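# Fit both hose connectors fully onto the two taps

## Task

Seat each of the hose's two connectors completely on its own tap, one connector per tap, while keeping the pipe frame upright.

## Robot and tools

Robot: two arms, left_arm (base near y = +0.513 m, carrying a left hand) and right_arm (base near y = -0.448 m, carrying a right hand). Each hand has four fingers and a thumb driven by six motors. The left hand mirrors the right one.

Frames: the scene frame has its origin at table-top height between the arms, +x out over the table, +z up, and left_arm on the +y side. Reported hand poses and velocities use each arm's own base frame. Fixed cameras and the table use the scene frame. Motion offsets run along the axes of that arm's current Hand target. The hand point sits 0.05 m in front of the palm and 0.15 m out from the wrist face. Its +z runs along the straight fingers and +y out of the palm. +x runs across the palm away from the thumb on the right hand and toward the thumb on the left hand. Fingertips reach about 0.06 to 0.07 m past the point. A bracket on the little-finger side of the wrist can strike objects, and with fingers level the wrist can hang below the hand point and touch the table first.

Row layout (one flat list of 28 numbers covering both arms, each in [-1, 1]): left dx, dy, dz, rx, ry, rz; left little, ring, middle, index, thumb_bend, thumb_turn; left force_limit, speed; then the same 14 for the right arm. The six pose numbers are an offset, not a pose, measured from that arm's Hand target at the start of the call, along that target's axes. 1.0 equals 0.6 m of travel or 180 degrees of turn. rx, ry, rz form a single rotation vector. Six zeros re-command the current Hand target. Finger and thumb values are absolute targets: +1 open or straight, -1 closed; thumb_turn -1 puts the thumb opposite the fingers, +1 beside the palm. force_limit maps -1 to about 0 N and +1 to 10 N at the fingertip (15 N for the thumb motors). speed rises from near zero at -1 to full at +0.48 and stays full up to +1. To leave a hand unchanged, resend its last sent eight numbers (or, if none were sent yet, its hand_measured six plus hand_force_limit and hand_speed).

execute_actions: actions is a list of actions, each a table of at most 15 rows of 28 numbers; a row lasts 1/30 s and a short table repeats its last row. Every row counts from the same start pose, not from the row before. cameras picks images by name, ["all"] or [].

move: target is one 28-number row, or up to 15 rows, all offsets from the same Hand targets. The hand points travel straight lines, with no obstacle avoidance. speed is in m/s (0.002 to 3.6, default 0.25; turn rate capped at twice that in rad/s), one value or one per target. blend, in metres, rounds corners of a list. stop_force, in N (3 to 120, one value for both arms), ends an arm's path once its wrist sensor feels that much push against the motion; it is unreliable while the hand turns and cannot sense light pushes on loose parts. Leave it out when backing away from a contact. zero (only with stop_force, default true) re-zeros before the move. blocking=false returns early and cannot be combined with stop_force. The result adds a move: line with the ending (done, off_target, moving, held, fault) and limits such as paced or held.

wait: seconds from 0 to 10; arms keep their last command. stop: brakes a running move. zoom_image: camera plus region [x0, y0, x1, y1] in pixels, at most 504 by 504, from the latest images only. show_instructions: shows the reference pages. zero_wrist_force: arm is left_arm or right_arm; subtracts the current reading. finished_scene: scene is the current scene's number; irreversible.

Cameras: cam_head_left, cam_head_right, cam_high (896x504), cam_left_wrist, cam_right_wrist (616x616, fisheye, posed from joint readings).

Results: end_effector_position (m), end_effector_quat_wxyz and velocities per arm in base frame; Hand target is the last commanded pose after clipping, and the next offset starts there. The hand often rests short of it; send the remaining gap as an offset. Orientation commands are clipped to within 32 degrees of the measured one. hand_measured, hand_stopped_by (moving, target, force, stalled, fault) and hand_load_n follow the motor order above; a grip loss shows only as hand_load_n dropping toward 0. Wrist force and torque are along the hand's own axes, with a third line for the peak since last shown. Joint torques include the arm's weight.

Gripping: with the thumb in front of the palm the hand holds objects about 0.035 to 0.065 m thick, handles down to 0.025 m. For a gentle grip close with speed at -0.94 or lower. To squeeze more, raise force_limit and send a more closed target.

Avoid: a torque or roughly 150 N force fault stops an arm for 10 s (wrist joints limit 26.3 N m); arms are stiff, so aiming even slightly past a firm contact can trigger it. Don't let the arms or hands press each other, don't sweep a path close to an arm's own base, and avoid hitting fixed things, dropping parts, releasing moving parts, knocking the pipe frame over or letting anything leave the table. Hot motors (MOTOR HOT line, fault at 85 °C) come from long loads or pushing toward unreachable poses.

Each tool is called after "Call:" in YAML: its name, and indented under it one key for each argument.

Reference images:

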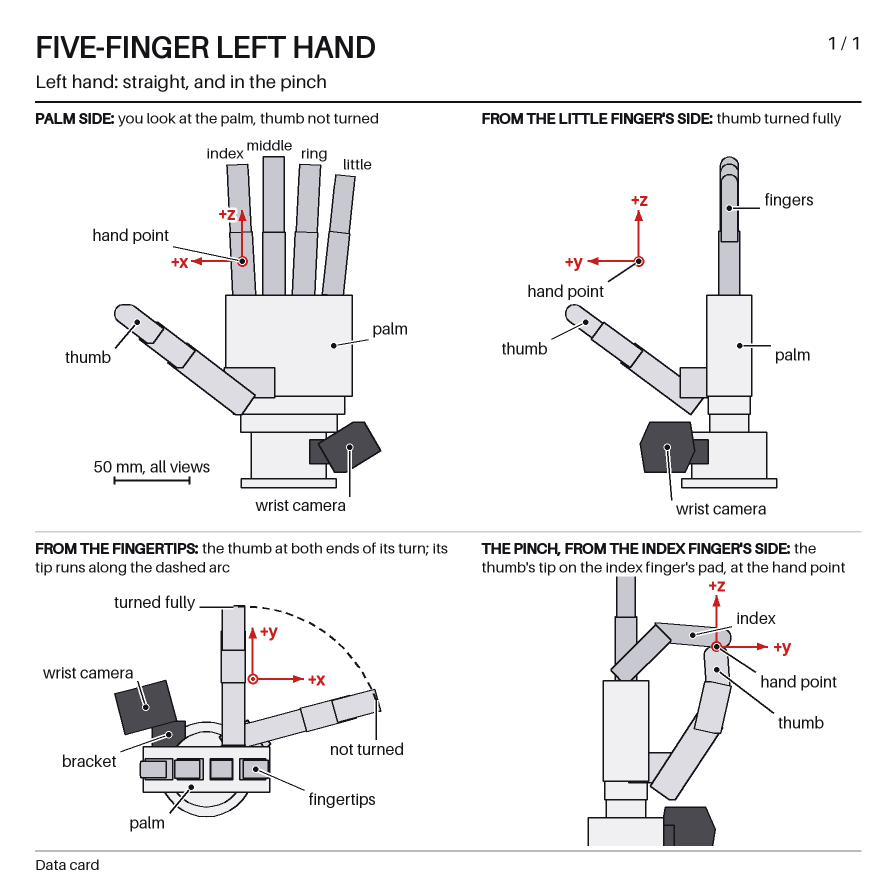

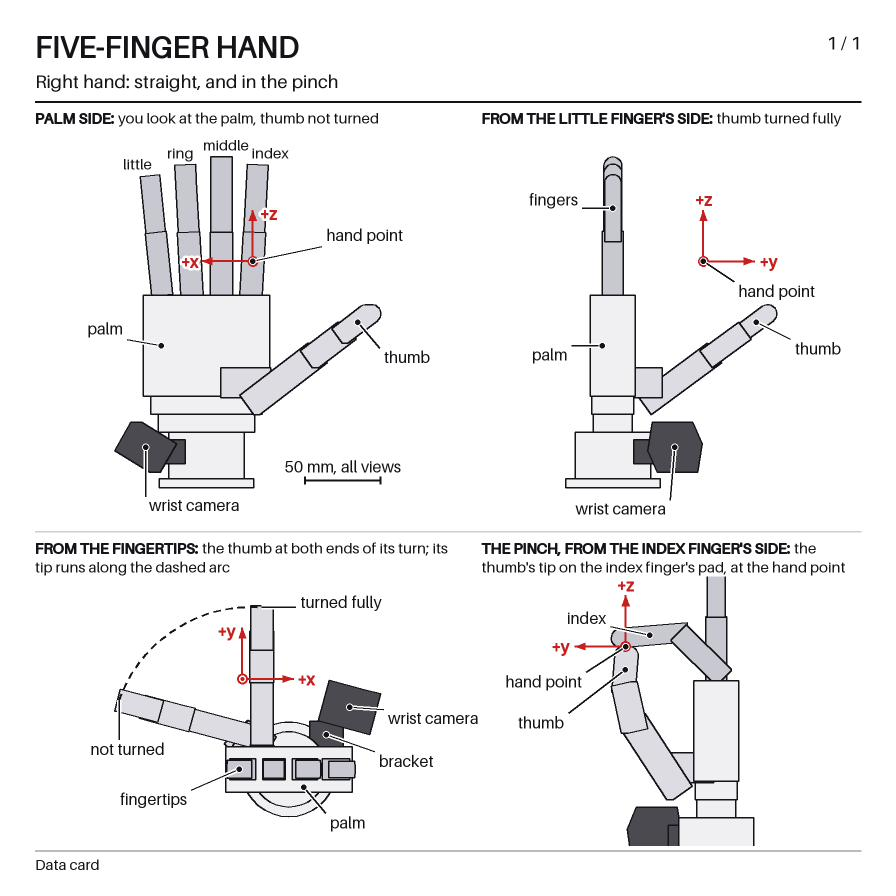

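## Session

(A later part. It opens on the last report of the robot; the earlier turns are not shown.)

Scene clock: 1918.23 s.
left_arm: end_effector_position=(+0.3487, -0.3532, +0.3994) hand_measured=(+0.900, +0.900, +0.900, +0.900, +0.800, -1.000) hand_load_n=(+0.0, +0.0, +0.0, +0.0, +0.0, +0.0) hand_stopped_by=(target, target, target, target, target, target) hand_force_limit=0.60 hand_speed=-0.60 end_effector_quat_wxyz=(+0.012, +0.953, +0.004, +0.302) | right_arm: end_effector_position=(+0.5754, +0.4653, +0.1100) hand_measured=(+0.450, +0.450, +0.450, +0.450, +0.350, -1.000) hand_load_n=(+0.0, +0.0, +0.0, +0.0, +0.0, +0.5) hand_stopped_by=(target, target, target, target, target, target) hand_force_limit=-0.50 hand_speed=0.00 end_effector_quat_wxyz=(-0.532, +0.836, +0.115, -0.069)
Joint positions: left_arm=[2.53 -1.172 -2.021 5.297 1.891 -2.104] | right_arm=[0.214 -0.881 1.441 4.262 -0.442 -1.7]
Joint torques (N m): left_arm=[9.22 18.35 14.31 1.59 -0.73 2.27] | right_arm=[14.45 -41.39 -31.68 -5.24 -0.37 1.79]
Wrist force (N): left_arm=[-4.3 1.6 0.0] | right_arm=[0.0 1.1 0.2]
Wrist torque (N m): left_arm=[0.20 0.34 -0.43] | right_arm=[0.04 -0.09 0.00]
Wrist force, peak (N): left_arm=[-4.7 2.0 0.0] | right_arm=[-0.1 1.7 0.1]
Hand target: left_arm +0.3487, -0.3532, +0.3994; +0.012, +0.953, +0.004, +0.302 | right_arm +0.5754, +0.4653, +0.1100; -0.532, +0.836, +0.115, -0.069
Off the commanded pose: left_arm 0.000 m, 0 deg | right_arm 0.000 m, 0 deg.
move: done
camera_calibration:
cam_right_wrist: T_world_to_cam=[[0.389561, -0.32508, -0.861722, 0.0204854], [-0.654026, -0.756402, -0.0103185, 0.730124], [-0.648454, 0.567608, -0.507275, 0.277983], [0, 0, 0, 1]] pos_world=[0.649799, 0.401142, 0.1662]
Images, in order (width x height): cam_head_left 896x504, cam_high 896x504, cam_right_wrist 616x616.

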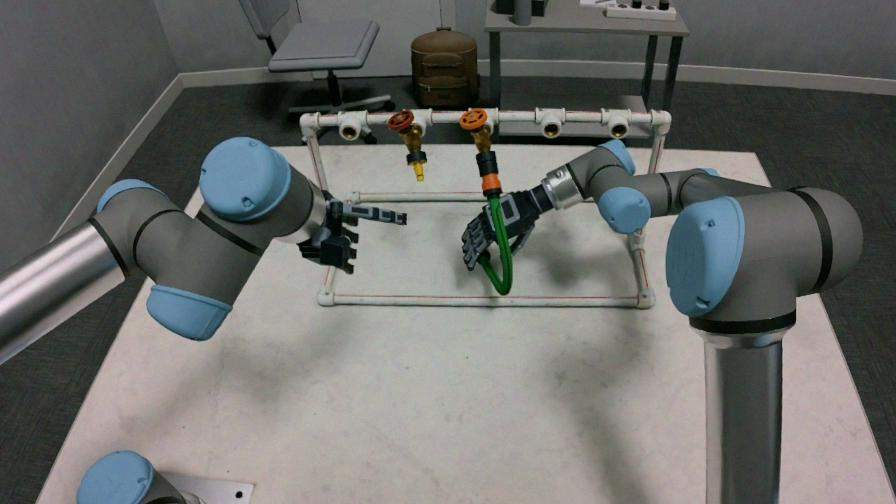

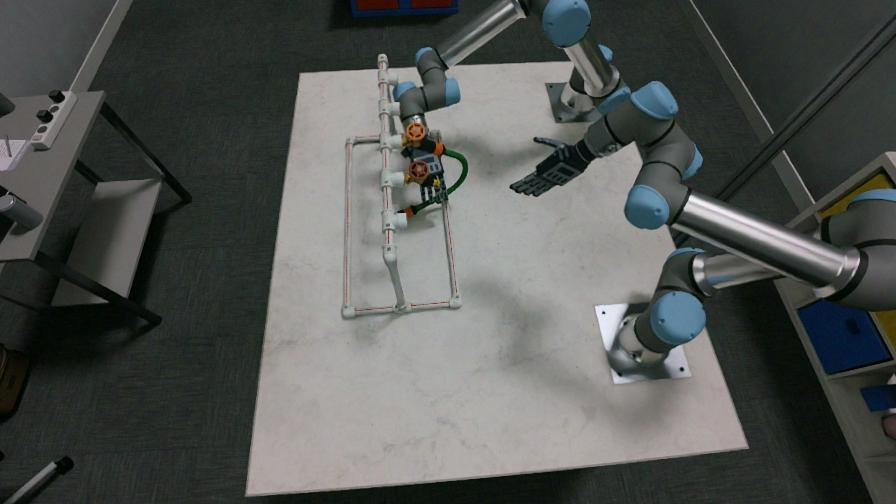

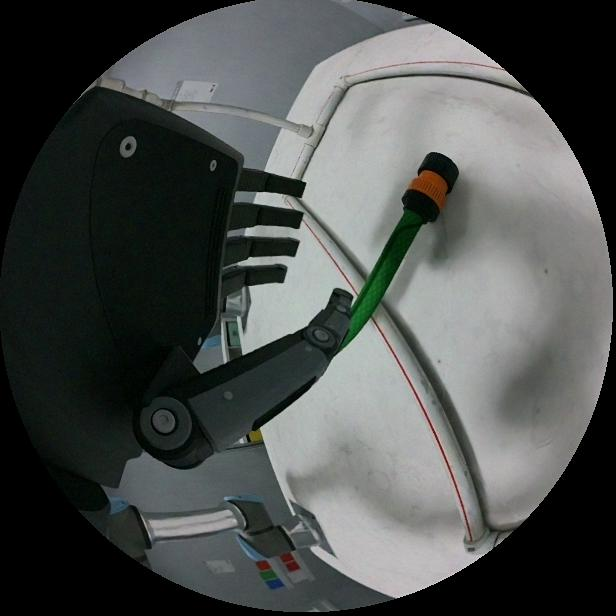

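Call:
wait:
  seconds: 0.1
  cameras: ["all"]

Scene clock: 1947.60 s.
left_arm: end_effector_position=(+0.3487, -0.3532, +0.3994) hand_measured=(+0.900, +0.900, +0.900, +0.900, +0.800, -1.000) hand_load_n=(+0.0, +0.0, +0.0, +0.0, +0.0, +0.0) hand_stopped_by=(target, target, target, target, target, target) hand_force_limit=0.60 hand_speed=-0.60 end_effector_quat_wxyz=(+0.012, +0.953, +0.004, +0.302) | right_arm: end_effector_position=(+0.5754, +0.4653, +0.1100) hand_measured=(+0.450, +0.450, +0.450, +0.450, +0.350, -1.000) hand_load_n=(+0.0, +0.0, +0.0, +0.0, +0.0, +0.0) hand_stopped_by=(target, target, target, target, target, target) hand_force_limit=-0.50 hand_speed=0.00 end_effector_quat_wxyz=(-0.532, +0.836, +0.115, -0.069)
Joint positions: left_arm=[2.53 -1.172 -2.021 5.297 1.891 -2.104] | right_arm=[0.214 -0.881 1.441 4.262 -0.442 -1.7]
Joint torques (N m): left_arm=[9.25 19 14.68 1.72 -0.78 2.19] | right_arm=[14.46 -41.87 -31.99 -5.16 -0.5 1.74]
Wrist force (N): left_arm=[-4.3 1.7 -0.1] | right_arm=[-0.1 1.0 0.2]
Wrist torque (N m): left_arm=[0.22 0.34 -0.44] | right_arm=[0.03 -0.08 -0.01]
Wrist force, peak (N): left_arm=[-4.7 1.9 -0.1] | right_arm=[0.0 1.4 0.3]
Hand target: left_arm +0.3487, -0.3532, +0.3994; +0.012, +0.953, +0.004, +0.302 | right_arm +0.5754, +0.4653, +0.1100; -0.532, +0.836, +0.115, -0.069
Off the commanded pose: left_arm 0.000 m, 0 deg | right_arm 0.000 m, 0 deg.
wait: 0.10 s; at rest from the start
camera_calibration:
cam_left_wrist: T_world_to_cam=[[0.189561, 0.977073, 0.0969297, 0.233969], [0.377071, -0.163592, 0.911622, -0.552298], [0.906578, -0.136258, -0.399437, -0.0941179], [0, 0, 0, 1]] pos_world=[0.24923, -0.33178, 0.443214]
cam_right_wrist: T_world_to_cam=[[0.389561, -0.32508, -0.861722, 0.0204854], [-0.654026, -0.756402, -0.0103185, 0.730124], [-0.648454, 0.567608, -0.507275, 0.277983], [0, 0, 0, 1]] pos_world=[0.649799, 0.401142, 0.1662]

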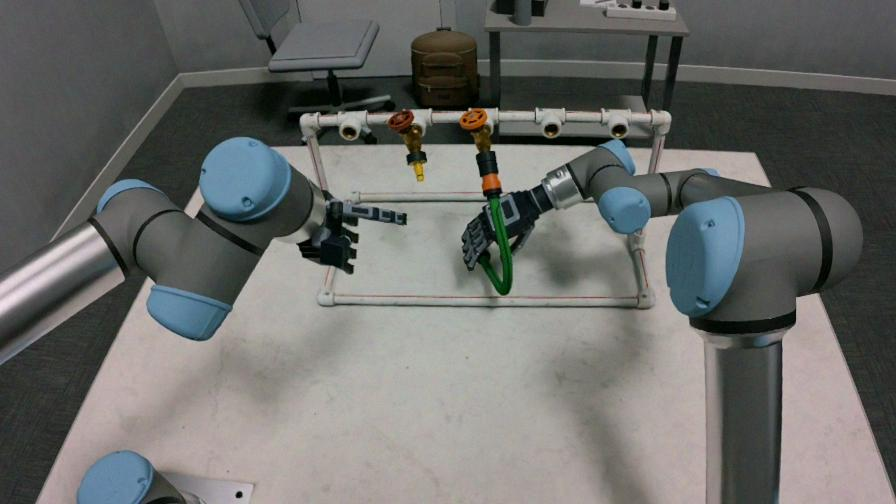

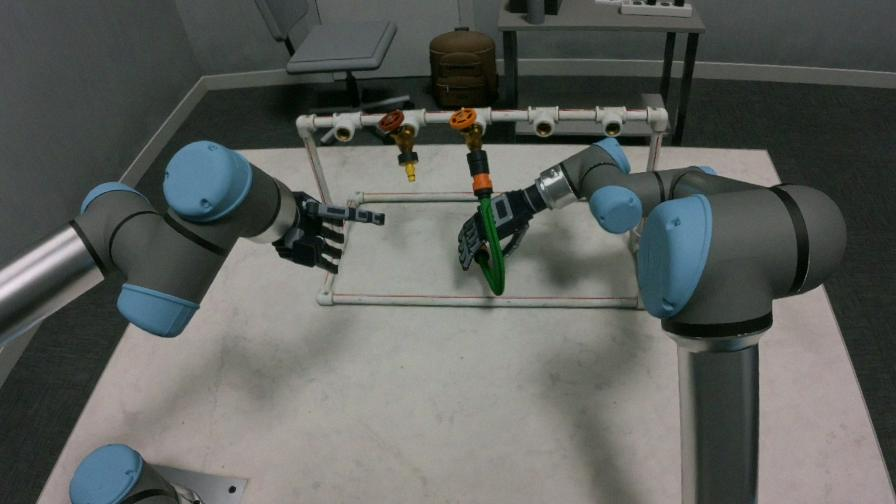

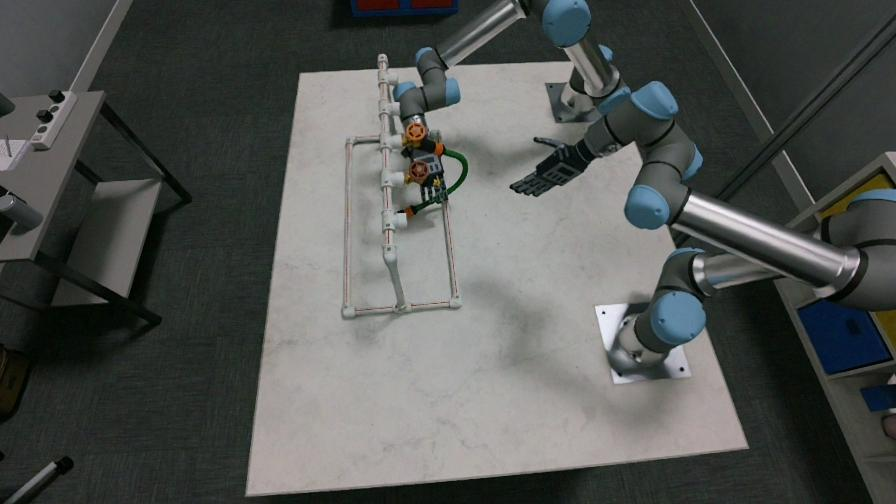

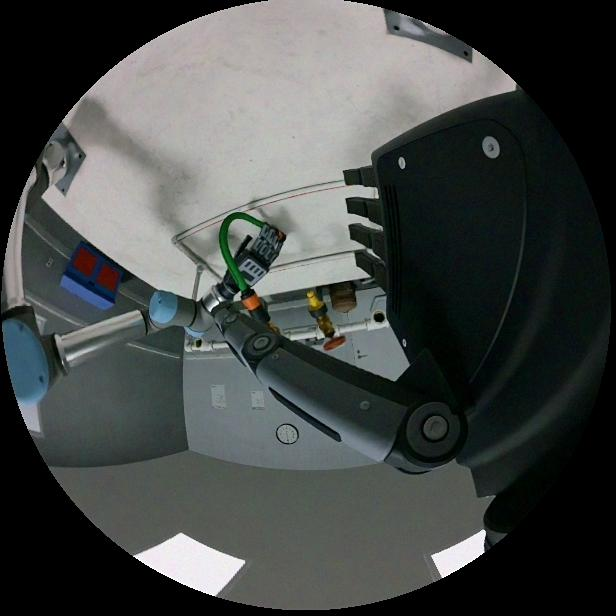

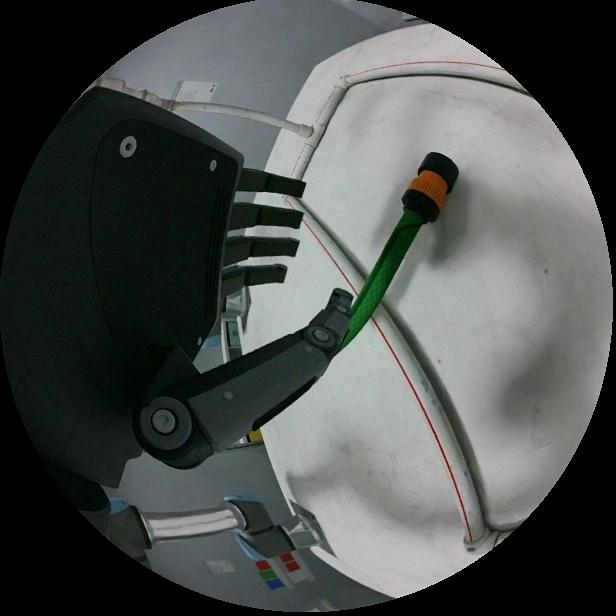

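Call:
zoom_image:
  camera: "cam_right_wrist"
  region: [340, 120, 500, 280]

Call:
zoom_image:
  camera: "cam_head_left"
  region: [380, 80, 700, 320]

Call:
zoom_image:
  camera: "cam_high"
  region: [330, 40, 490, 240]

Scaled by 3.150 from the camera's 616x616 image, which has a finer 880x880 frame.

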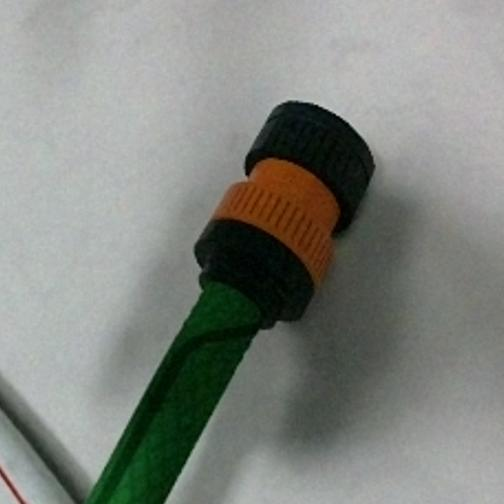

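Scaled by 1.575 from the camera's 896x504 image, which has a finer 1280x720 frame.

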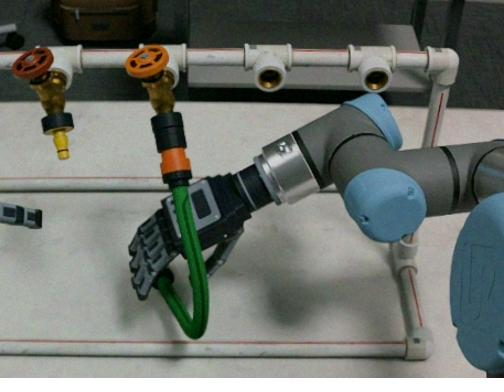

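Scaled by 2.520 from the camera's 896x504 image, which has a finer 1280x720 frame.

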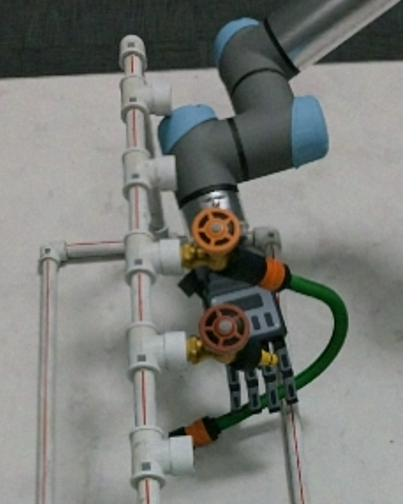

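Call:
move:
  target:
    - [0,0,0,0,0,0,0.9,0.9,0.9,0.9,0.8,-1,0.6,-0.6,-0.0388,0.0062,-0.0138,0,0,0,0.45,0.45,0.45,0.45,0.35,-1,-0.5,0]
    - [0,0,0,0,0,0,0.9,0.9,0.9,0.9,0.8,-1,0.6,-0.6,-0.0172,0.0653,-0.0025,0,0,0,0.45,0.45,0.45,0.45,0.35,-1,-0.5,0]
    - [0,0,0,0,0,0,0.9,0.9,0.9,0.9,0.8,-1,0.6,-0.6,0.1188,0.0688,0.0260,-0.0002,0.0261,0.0123,0.45,0.45,0.45,0.45,0.35,-1,-0.5,0]
  speed: 0.06
  blend: 0.005
  cameras: ["all"]

Scene clock: 2025.13 s.
left_arm: end_effector_position=(+0.3487, -0.3532, +0.3994) hand_measured=(+0.900, +0.900, +0.900, +0.900, +0.800, -1.000) hand_load_n=(+0.0, +0.0, +0.5, +0.0, +0.0, +0.0) hand_stopped_by=(target, target, target, target, target, target) hand_force_limit=0.60 hand_speed=-0.60 end_effector_quat_wxyz=(+0.012, +0.953, +0.004, +0.302) | right_arm: end_effector_position=(+0.6452, +0.4810, +0.0665) hand_measured=(+0.450, +0.450, +0.450, +0.450, +0.350, -1.000) hand_load_n=(+0.0, +0.0, +0.0, +0.0, +0.0, +0.0) hand_stopped_by=(target, target, target, target, target, target) hand_force_limit=-0.50 hand_speed=0.00 end_effector_quat_wxyz=(-0.534, +0.841, +0.077, -0.045)
Joint positions: left_arm=[2.53 -1.172 -2.021 5.297 1.891 -2.104] | right_arm=[0.211 -0.693 1.271 4.059 -0.44 -1.495]
Joint torques (N m): left_arm=[9.57 18.65 14.2 2.02 -0.59 2.03] | right_arm=[14.82 -45.95 -27.94 -5.1 -0.96 1.75]
Wrist force (N): left_arm=[-4.5 1.9 -0.2] | right_arm=[0.1 1.0 0.0]
Wrist torque (N m): left_arm=[0.26 0.35 -0.45] | right_arm=[0.03 -0.10 0.00]
Wrist force, peak (N): left_arm=[-4.7 1.9 -0.1] | right_arm=[-0.5 1.6 0.1]
Hand target: left_arm +0.3487, -0.3532, +0.3994; +0.012, +0.953, +0.004, +0.302 | right_arm +0.6453, +0.4810, +0.0665; -0.534, +0.841, +0.077, -0.045
Off the commanded pose: left_arm 0.000 m, 0 deg | right_arm 0.000 m, 0 deg.
move: done
camera_calibration:
cam_left_wrist: T_world_to_cam=[[0.189561, 0.977073, 0.0969297, 0.233969], [0.377071, -0.163592, 0.911622, -0.552298], [0.906578, -0.136258, -0.399437, -0.0941179], [0, 0, 0, 1]] pos_world=[0.24923, -0.33178, 0.443214]
cam_right_wrist: T_world_to_cam=[[0.358448, -0.358971, -0.861774, -0.00271682], [-0.71973, -0.694179, -0.0102064, 0.799737], [-0.594562, 0.623903, -0.507189, 0.230445], [0, 0, 0, 1]] pos_world=[0.713582, 0.41041, 0.1227]

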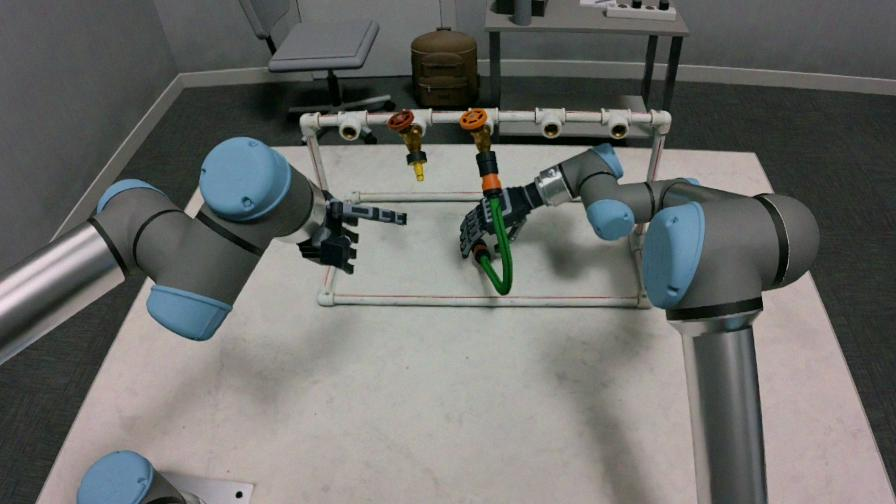

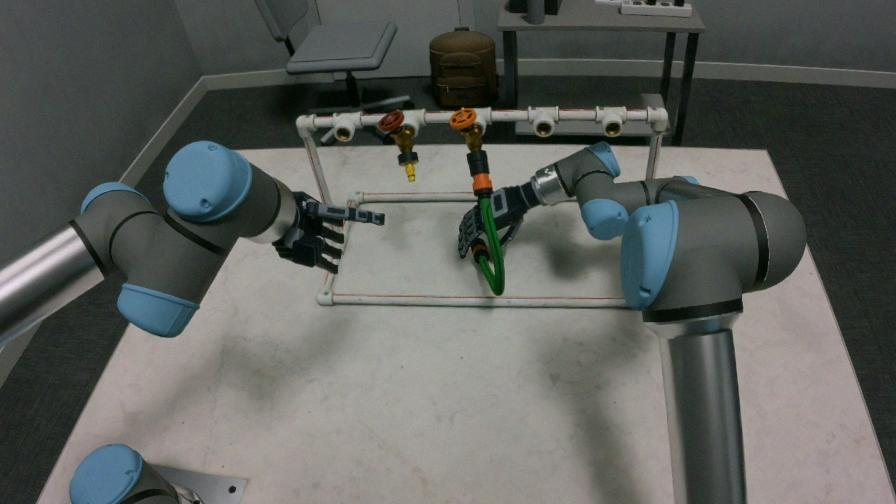

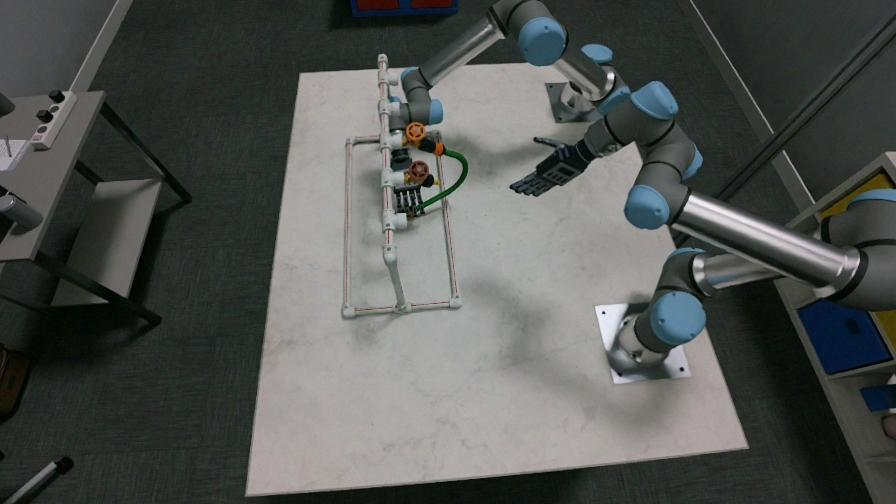

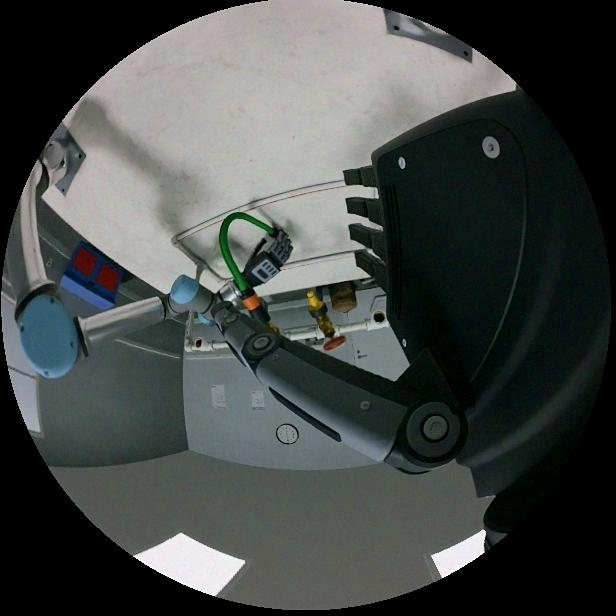

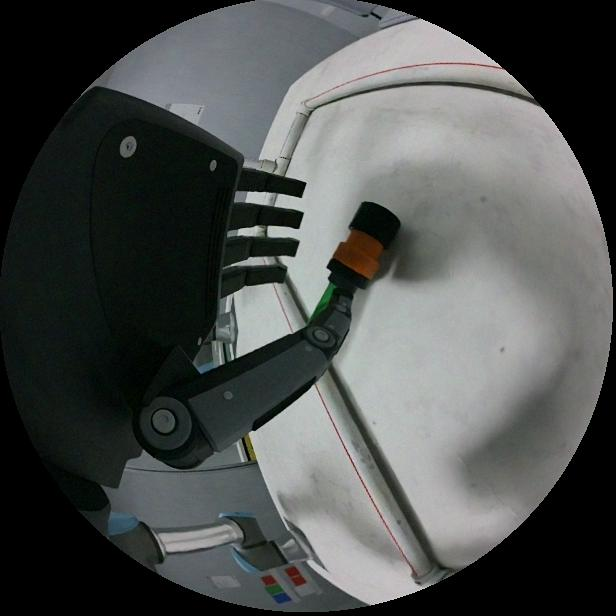

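Call:
zoom_image:
  camera: "cam_right_wrist"
  region: [220, 160, 440, 380]

Call:
zoom_image:
  camera: "cam_high"
  region: [370, 110, 470, 250]

Scaled by 2.291 from the camera's 616x616 image, which has a finer 880x880 frame.

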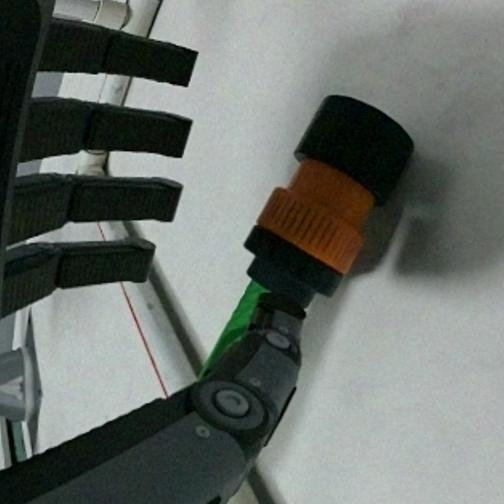

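Scaled by 3.600 from the camera's 896x504 image, which has a finer 1280x720 frame.

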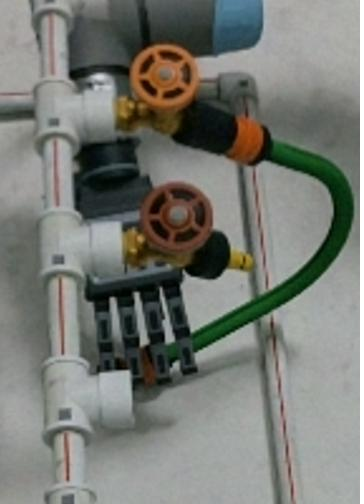

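Call:
move:
  target: [0,0,0,0,0,0,0.9,0.9,0.9,0.9,0.8,-1,0.6,-0.6,-0.0057,-0.0022,0.0045,0,0.0201,0.0094,0.45,0.45,0.45,0.45,0.35,-1,-0.5,0]
  speed: 0.05
  cameras: ["cam_right_wrist"]

Call:
zoom_image:
  camera: "cam_right_wrist"
  region: [220, 160, 440, 380]

Scene clock: 2043.70 s.
left_arm: end_effector_position=(+0.3487, -0.3532, +0.3994) hand_measured=(+0.900, +0.900, +0.900, +0.900, +0.800, -1.000) hand_load_n=(-0.5, +0.0, +0.0, +0.0, +0.0, +0.0) hand_stopped_by=(target, target, target, target, target, target) hand_force_limit=0.60 hand_speed=-0.60 end_effector_quat_wxyz=(+0.012, +0.953, +0.004, +0.302) | right_arm: end_effector_position=(+0.6414, +0.4833, +0.0665) hand_measured=(+0.450, +0.450, +0.450, +0.450, +0.350, -1.000) hand_load_n=(+0.0, +0.0, +0.0, +0.0, +0.0, +0.0) hand_stopped_by=(target, target, target, target, target, target) hand_force_limit=-0.50 hand_speed=0.00 end_effector_quat_wxyz=(-0.536, +0.843, +0.048, -0.026)
Joint positions: left_arm=[2.53 -1.172 -2.021 5.297 1.891 -2.104] | right_arm=[0.214 -0.702 1.335 3.854 -0.451 -1.329]
Joint torques (N m): left_arm=[9.62 18.23 14.67 2.19 -0.64 2.01] | right_arm=[14.42 -61.07 -11.87 -5.12 -0.95 1.6]
Wrist force (N): left_arm=[-4.5 1.7 0.0] | right_arm=[-0.1 0.9 0.2]
Wrist torque (N m): left_arm=[0.21 0.36 -0.45] | right_arm=[0.04 -0.07 -0.02]
Wrist force, peak (N): left_arm=[-4.7 2.1 -0.2] | right_arm=[0.1 1.4 -0.2]
Hand target: left_arm +0.3487, -0.3532, +0.3994; +0.012, +0.953, +0.004, +0.302 | right_arm +0.6414, +0.4834, +0.0665; -0.536, +0.843, +0.048, -0.026
Off the commanded pose: left_arm 0.000 m, 0 deg | right_arm 0.000 m, 0 deg.
move: done
camera_calibration:
cam_right_wrist: T_world_to_cam=[[0.332614, -0.38268, -0.86193, 0.0275654], [-0.766317, -0.642377, -0.010515, 0.803457], [-0.54966, 0.664009, -0.506918, 0.178516], [0, 0, 0, 1]] pos_world=[0.704657, 0.408135, 0.122701]
Images, in order (width x height): cam_right_wrist 616x616.

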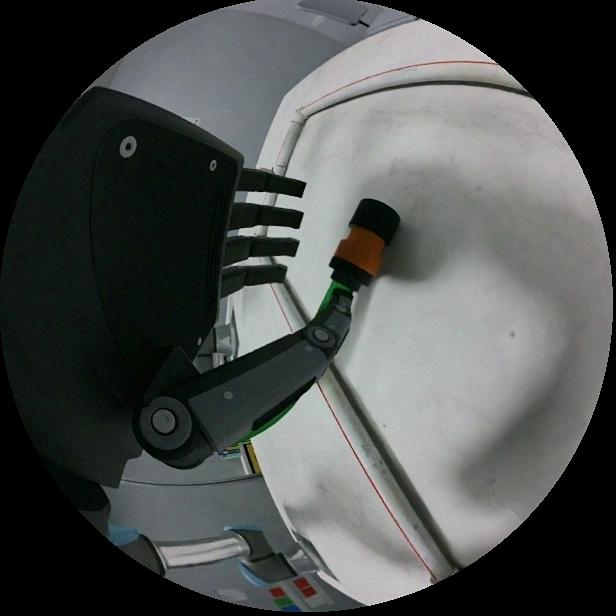

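Scaled by 2.291 from the camera's 616x616 image, which has a finer 880x880 frame.

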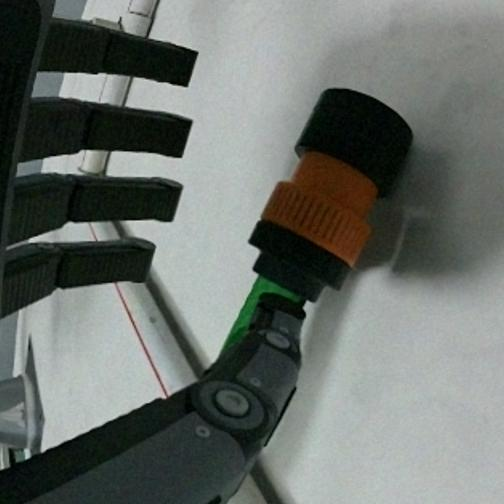

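Call:
move:
  target: [0,0,0,0,0,0,0.9,0.9,0.9,0.9,0.8,-1,0.6,-0.6,0,0.0687,0.0320,0,0,0,0.45,0.45,0.45,0.45,0.35,-1,-0.5,0]
  speed: 0.02
  stop_force: 4
  cameras: ["cam_head_left", "cam_right_wrist"]

Call:
zoom_image:
  camera: "cam_right_wrist"
  region: [220, 160, 440, 380]

Call:
zoom_image:
  camera: "cam_head_left"
  region: [420, 140, 620, 320]

Scene clock: 2051.87 s.
left_arm: end_effector_position=(+0.3487, -0.3532, +0.3994) hand_measured=(+0.900, +0.900, +0.900, +0.900, +0.800, -1.000) hand_load_n=(+0.0, +0.0, +0.0, +0.0, +0.0, +0.0) hand_stopped_by=(target, target, target, target, target, target) hand_force_limit=0.60 hand_speed=-0.60 end_effector_quat_wxyz=(+0.012, +0.953, +0.004, +0.302) | right_arm: end_effector_position=(+0.6417, +0.4833, +0.0210) hand_measured=(+0.450, +0.450, +0.450, +0.450, +0.350, -1.000) hand_load_n=(+0.0, +0.0, +0.0, +0.0, +0.0, +0.0) hand_stopped_by=(target, target, target, target, target, target) hand_force_limit=-0.50 hand_speed=0.00 end_effector_quat_wxyz=(-0.536, +0.843, +0.048, -0.026)
Joint positions: left_arm=[2.53 -1.172 -2.021 5.297 1.891 -2.104] | right_arm=[0.214 -0.634 1.34 3.781 -0.451 -1.329]
Joint torques (N m): left_arm=[9.12 18.38 14.71 2.36 -0.65 1.88] | right_arm=[-12.28 -45.94 -28.43 -5.11 2.7 1.27]
Wrist force (N): left_arm=[-4.6 2.0 -0.1] | right_arm=[-0.1 1.2 0.0]
Wrist torque (N m): left_arm=[0.25 0.38 -0.46] | right_arm=[0.09 -0.06 0.02]
Wrist force, peak (N): left_arm=[-4.8 1.9 -0.1] | right_arm=[0.0 1.4 0.1]
Hand target: left_arm +0.3487, -0.3532, +0.3994; +0.012, +0.953, +0.004, +0.302 | right_arm +0.6417, +0.4833, +0.0210; -0.536, +0.843, +0.048, -0.026
Off the commanded pose: left_arm 0.000 m, 0 deg | right_arm 0.000 m, 0 deg.
move: done
camera_calibration:
cam_right_wrist: T_world_to_cam=[[0.332557, -0.382723, -0.861933, -0.011732], [-0.766418, -0.642256, -0.0105245, 0.803167], [-0.549554, 0.664101, -0.506913, 0.15557], [0, 0, 0, 1]] pos_world=[0.704957, 0.408035, 0.0772009]
Images, in order (width x height): cam_head_left 896x504, cam_right_wrist 616x616.

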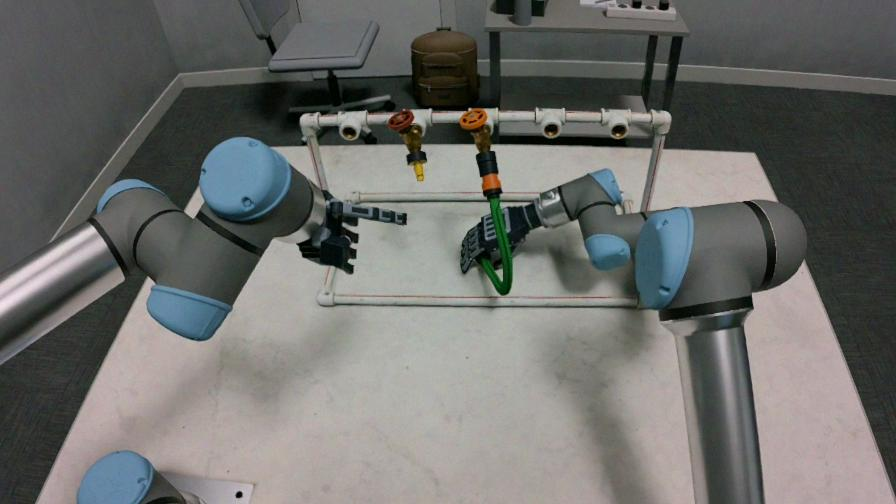

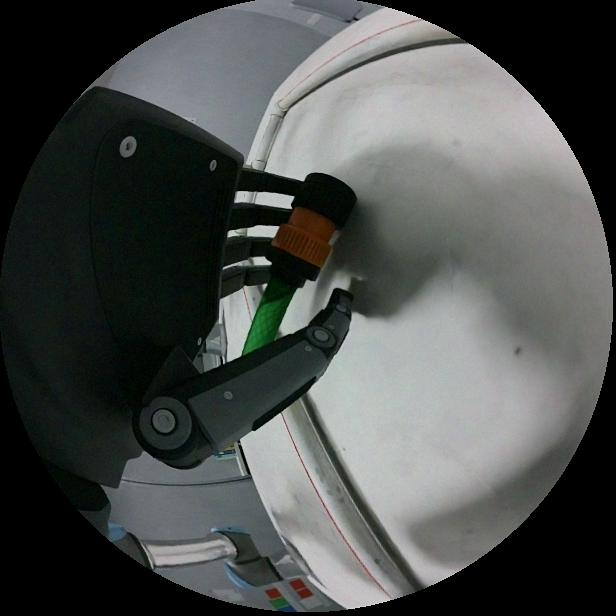

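Scaled by 2.291 from the camera's 616x616 image, which has a finer 880x880 frame.

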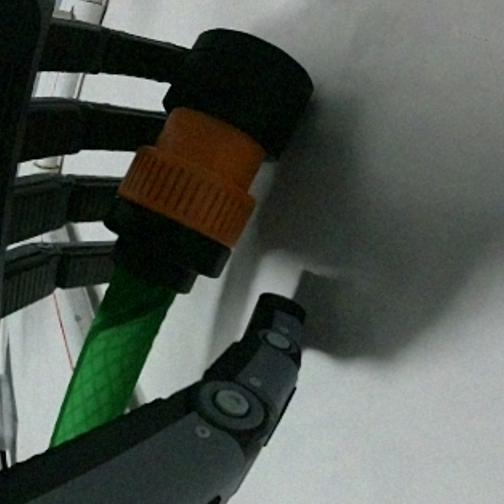

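Scaled by 2.520 from the camera's 896x504 image, which has a finer 1280x720 frame.

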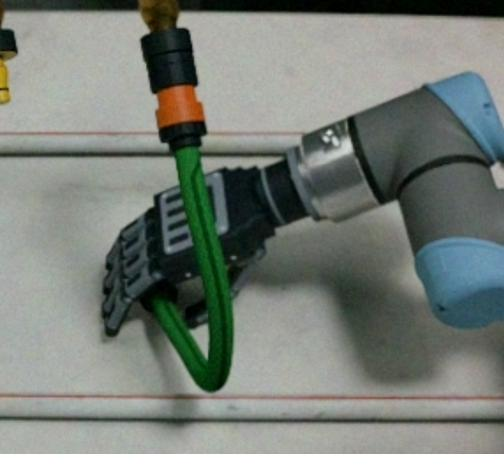

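Call:
move:
  target: [0,0,0,0,0,0,0.9,0.9,0.9,0.9,0.8,-1,0.6,-0.6,0,0,0,0,0,0,0.8,-0.3,-0.3,-0.3,0.35,-1,-0.1,-0.8]
  cameras: ["cam_head_left", "cam_right_wrist"]

Call:
zoom_image:
  camera: "cam_right_wrist"
  region: [220, 160, 440, 380]

Scene clock: 2062.40 s.
left_arm: end_effector_position=(+0.3487, -0.3532, +0.3994) hand_measured=(+0.900, +0.900, +0.900, +0.900, +0.800, -1.000) hand_load_n=(+0.0, +0.0, +0.0, +0.0, +0.0, +0.0) hand_stopped_by=(target, target, target, target, target, target) hand_force_limit=0.60 hand_speed=-0.60 end_effector_quat_wxyz=(+0.012, +0.953, +0.004, +0.302) | right_arm: end_effector_position=(+0.6417, +0.4833, +0.0210) hand_measured=(+0.800, -0.300, -0.300, -0.300, +0.350, -1.000) hand_load_n=(-0.5, +1.5, +0.0, +0.0, +1.0, +0.5) hand_stopped_by=(target, target, target, target, target, target) hand_force_limit=-0.10 hand_speed=-0.80 end_effector_quat_wxyz=(-0.536, +0.843, +0.048, -0.026)
Joint positions: left_arm=[2.53 -1.172 -2.021 5.297 1.891 -2.104] | right_arm=[0.214 -0.634 1.34 3.781 -0.451 -1.329]
Joint torques (N m): left_arm=[8.67 18.43 15.13 2.55 -0.41 1.83] | right_arm=[-8.15 -46.32 -27.02 -4.92 2.73 1.27]
Wrist force (N): left_arm=[-4.3 1.9 0.0] | right_arm=[0.3 1.7 0.4]
Wrist torque (N m): left_arm=[0.24 0.33 -0.44] | right_arm=[0.12 -0.13 0.03]
Wrist force, peak (N): left_arm=[-4.7 2.1 -0.1] | right_arm=[0.3 1.7 0.4]
Hand target: left_arm +0.3487, -0.3532, +0.3994; +0.012, +0.953, +0.004, +0.302 | right_arm +0.6417, +0.4833, +0.0210; -0.536, +0.843, +0.048, -0.026
Off the commanded pose: left_arm 0.000 m, 0 deg | right_arm 0.000 m, 0 deg.
move: done
camera_calibration:
cam_right_wrist: T_world_to_cam=[[0.332557, -0.382723, -0.861933, -0.011732], [-0.766418, -0.642256, -0.0105245, 0.803167], [-0.549554, 0.664101, -0.506913, 0.15557], [0, 0, 0, 1]] pos_world=[0.704957, 0.408035, 0.0772009]
Images, in order (width x height): cam_head_left 896x504, cam_right_wrist 616x616.

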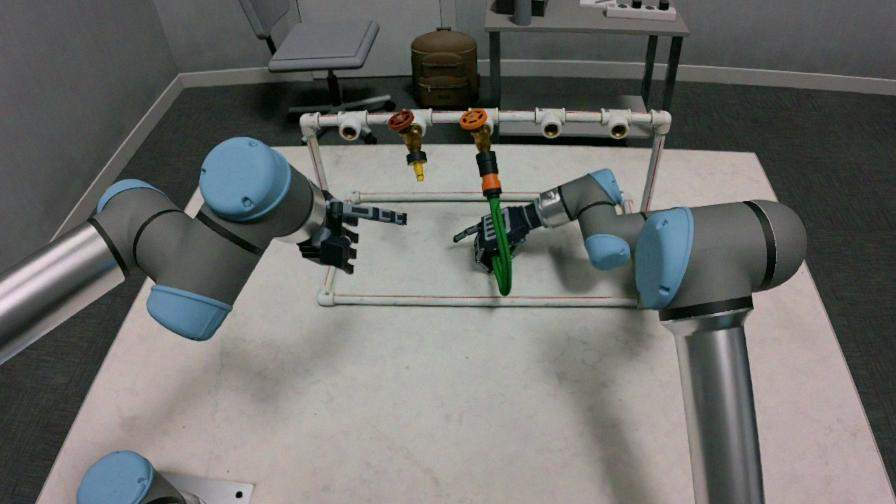

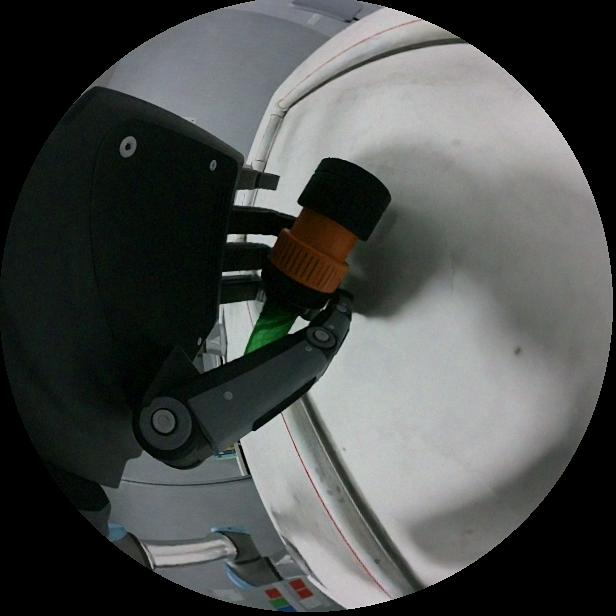

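Scaled by 2.291 from the camera's 616x616 image, which has a finer 880x880 frame.

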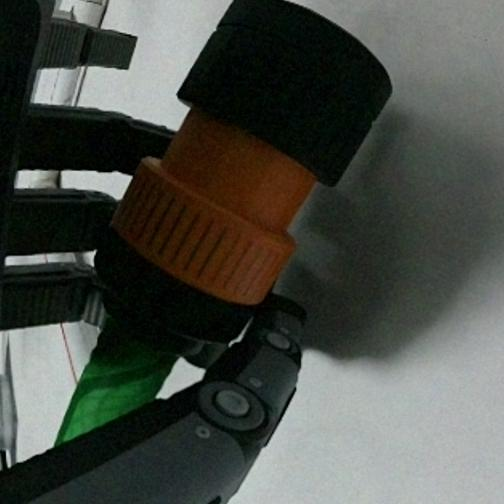

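Call:
move:
  target:
    - [0,0,0,0,0,0,0.9,0.9,0.9,0.9,0.8,-1,0.6,-0.6,0,0,0,0,0,0,0.8,0.05,0.05,0.05,0.35,-1,-0.3,-0.8]
    - [0,0,0,0,0,0,0.9,0.9,0.9,0.9,0.8,-1,0.6,-0.6,0,0,0,0,0,0,0.8,0.05,0.05,0.05,0.25,-1,-0.3,-0.8]
  cameras: ["cam_right_wrist"]

Call:
zoom_image:
  camera: "cam_right_wrist"
  region: [220, 160, 440, 380]

Scene clock: 2073.70 s.
left_arm: end_effector_position=(+0.3487, -0.3532, +0.3994) hand_measured=(+0.900, +0.900, +0.900, +0.900, +0.800, -1.000) hand_load_n=(+0.0, +0.0, +0.0, +0.0, +0.0, +0.0) hand_stopped_by=(target, target, target, target, target, target) hand_force_limit=0.60 hand_speed=-0.60 end_effector_quat_wxyz=(+0.012, +0.953, +0.004, +0.302) | right_arm: end_effector_position=(+0.6417, +0.4833, +0.0210) hand_measured=(+0.800, +0.050, +0.050, +0.050, +0.250, -1.000) hand_load_n=(+0.0, +0.0, +0.0, +0.0, +0.5, +0.0) hand_stopped_by=(target, target, target, target, target, target) hand_force_limit=-0.30 hand_speed=-0.80 end_effector_quat_wxyz=(-0.536, +0.843, +0.048, -0.026)
Joint positions: left_arm=[2.53 -1.172 -2.021 5.297 1.891 -2.104] | right_arm=[0.214 -0.634 1.34 3.781 -0.451 -1.329]
Joint torques (N m): left_arm=[9.51 18.53 15.24 2.65 -0.5 1.76] | right_arm=[-4.9 -47.23 -24.7 -4.06 2.7 1.38]
Wrist force (N): left_arm=[-4.4 1.7 -0.1] | right_arm=[-0.1 1.3 0.1]
Wrist torque (N m): left_arm=[0.22 0.34 -0.44] | right_arm=[0.09 -0.07 0.02]
Wrist force, peak (N): left_arm=[-4.7 1.8 -0.1] | right_arm=[0.1 1.7 0.4]
Hand target: left_arm +0.3487, -0.3532, +0.3994; +0.012, +0.953, +0.004, +0.302 | right_arm +0.6417, +0.4833, +0.0210; -0.536, +0.843, +0.048, -0.026
Off the commanded pose: left_arm 0.000 m, 0 deg | right_arm 0.000 m, 0 deg.
move: done
camera_calibration:
cam_right_wrist: T_world_to_cam=[[0.332557, -0.382723, -0.861933, -0.011732], [-0.766418, -0.642256, -0.0105245, 0.803167], [-0.549554, 0.664101, -0.506913, 0.15557], [0, 0, 0, 1]] pos_world=[0.704957, 0.408035, 0.0772009]
Images, in order (width x height): cam_right_wrist 616x616.

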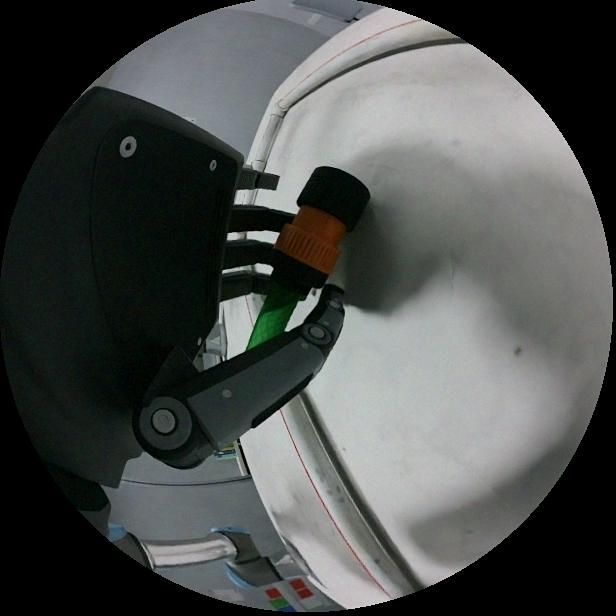

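Scaled by 2.291 from the camera's 616x616 image, which has a finer 880x880 frame.

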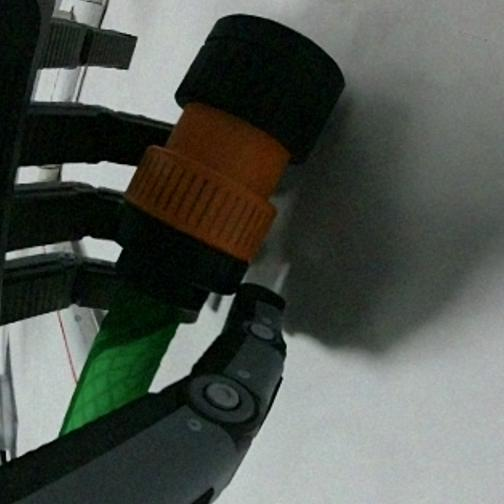

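Call:
move:
  target:
    - [0,0,0,0,0,0,0.9,0.9,0.9,0.9,0.8,-1,0.6,-0.6,0,0,0,0,0,0,0.8,0.05,0.05,0.05,0.20,-1,-0.5,-0.8]
    - [0,0,0,0,0,0,0.9,0.9,0.9,0.9,0.8,-1,0.6,-0.6,0,0,0,0,0,0,0.8,0.05,0.05,0.05,0.15,-1,-0.5,-0.8]
  cameras: ["cam_right_wrist"]

Call:
zoom_image:
  camera: "cam_right_wrist"
  region: [220, 160, 440, 380]

Scene clock: 2079.57 s.
left_arm: end_effector_position=(+0.3487, -0.3532, +0.3994) hand_measured=(+0.900, +0.900, +0.900, +0.900, +0.800, -1.000) hand_load_n=(+0.0, +0.0, +0.0, +0.0, +0.0, +0.0) hand_stopped_by=(target, target, target, target, target, target) hand_force_limit=0.60 hand_speed=-0.60 end_effector_quat_wxyz=(+0.012, +0.953, +0.004, +0.302) | right_arm: end_effector_position=(+0.6417, +0.4833, +0.0210) hand_measured=(+0.800, +0.050, +0.050, +0.050, +0.152, -1.000) hand_load_n=(+0.0, +1.0, +0.0, +0.0, +1.5, +0.5) hand_stopped_by=(target, target, target, target, target, target) hand_force_limit=-0.50 hand_speed=-0.80 end_effector_quat_wxyz=(-0.536, +0.843, +0.048, -0.026)
Joint positions: left_arm=[2.53 -1.172 -2.021 5.297 1.891 -2.104] | right_arm=[0.214 -0.634 1.34 3.781 -0.451 -1.329]
Joint torques (N m): left_arm=[8.78 18.24 15.04 2.82 -0.49 1.69] | right_arm=[-2.29 -48.17 -21.39 -3.34 2.66 1.33]
Wrist force (N): left_arm=[-4.4 1.7 -0.1] | right_arm=[0.0 1.5 0.1]
Wrist torque (N m): left_arm=[0.22 0.36 -0.44] | right_arm=[0.11 -0.09 0.01]
Wrist force, peak (N): left_arm=[-4.7 1.9 0.0] | right_arm=[-0.3 1.7 0.3]
Hand target: left_arm +0.3487, -0.3532, +0.3994; +0.012, +0.953, +0.004, +0.302 | right_arm +0.6417, +0.4833, +0.0210; -0.536, +0.843, +0.048, -0.026
Off the commanded pose: left_arm 0.000 m, 0 deg | right_arm 0.000 m, 0 deg.
move: done
camera_calibration:
cam_right_wrist: T_world_to_cam=[[0.332557, -0.382723, -0.861933, -0.011732], [-0.766418, -0.642256, -0.0105245, 0.803167], [-0.549554, 0.664101, -0.506913, 0.15557], [0, 0, 0, 1]] pos_world=[0.704957, 0.408035, 0.0772009]
Images, in order (width x height): cam_right_wrist 616x616.

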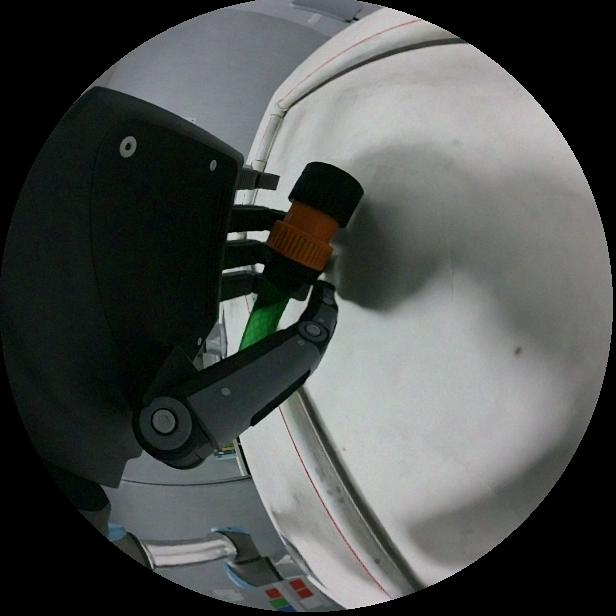

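Scaled by 2.291 from the camera's 616x616 image, which has a finer 880x880 frame.

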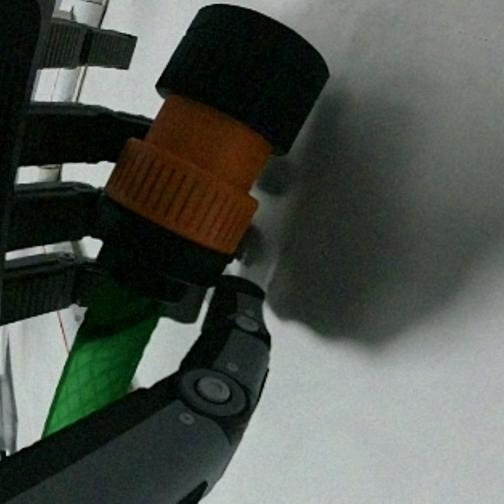

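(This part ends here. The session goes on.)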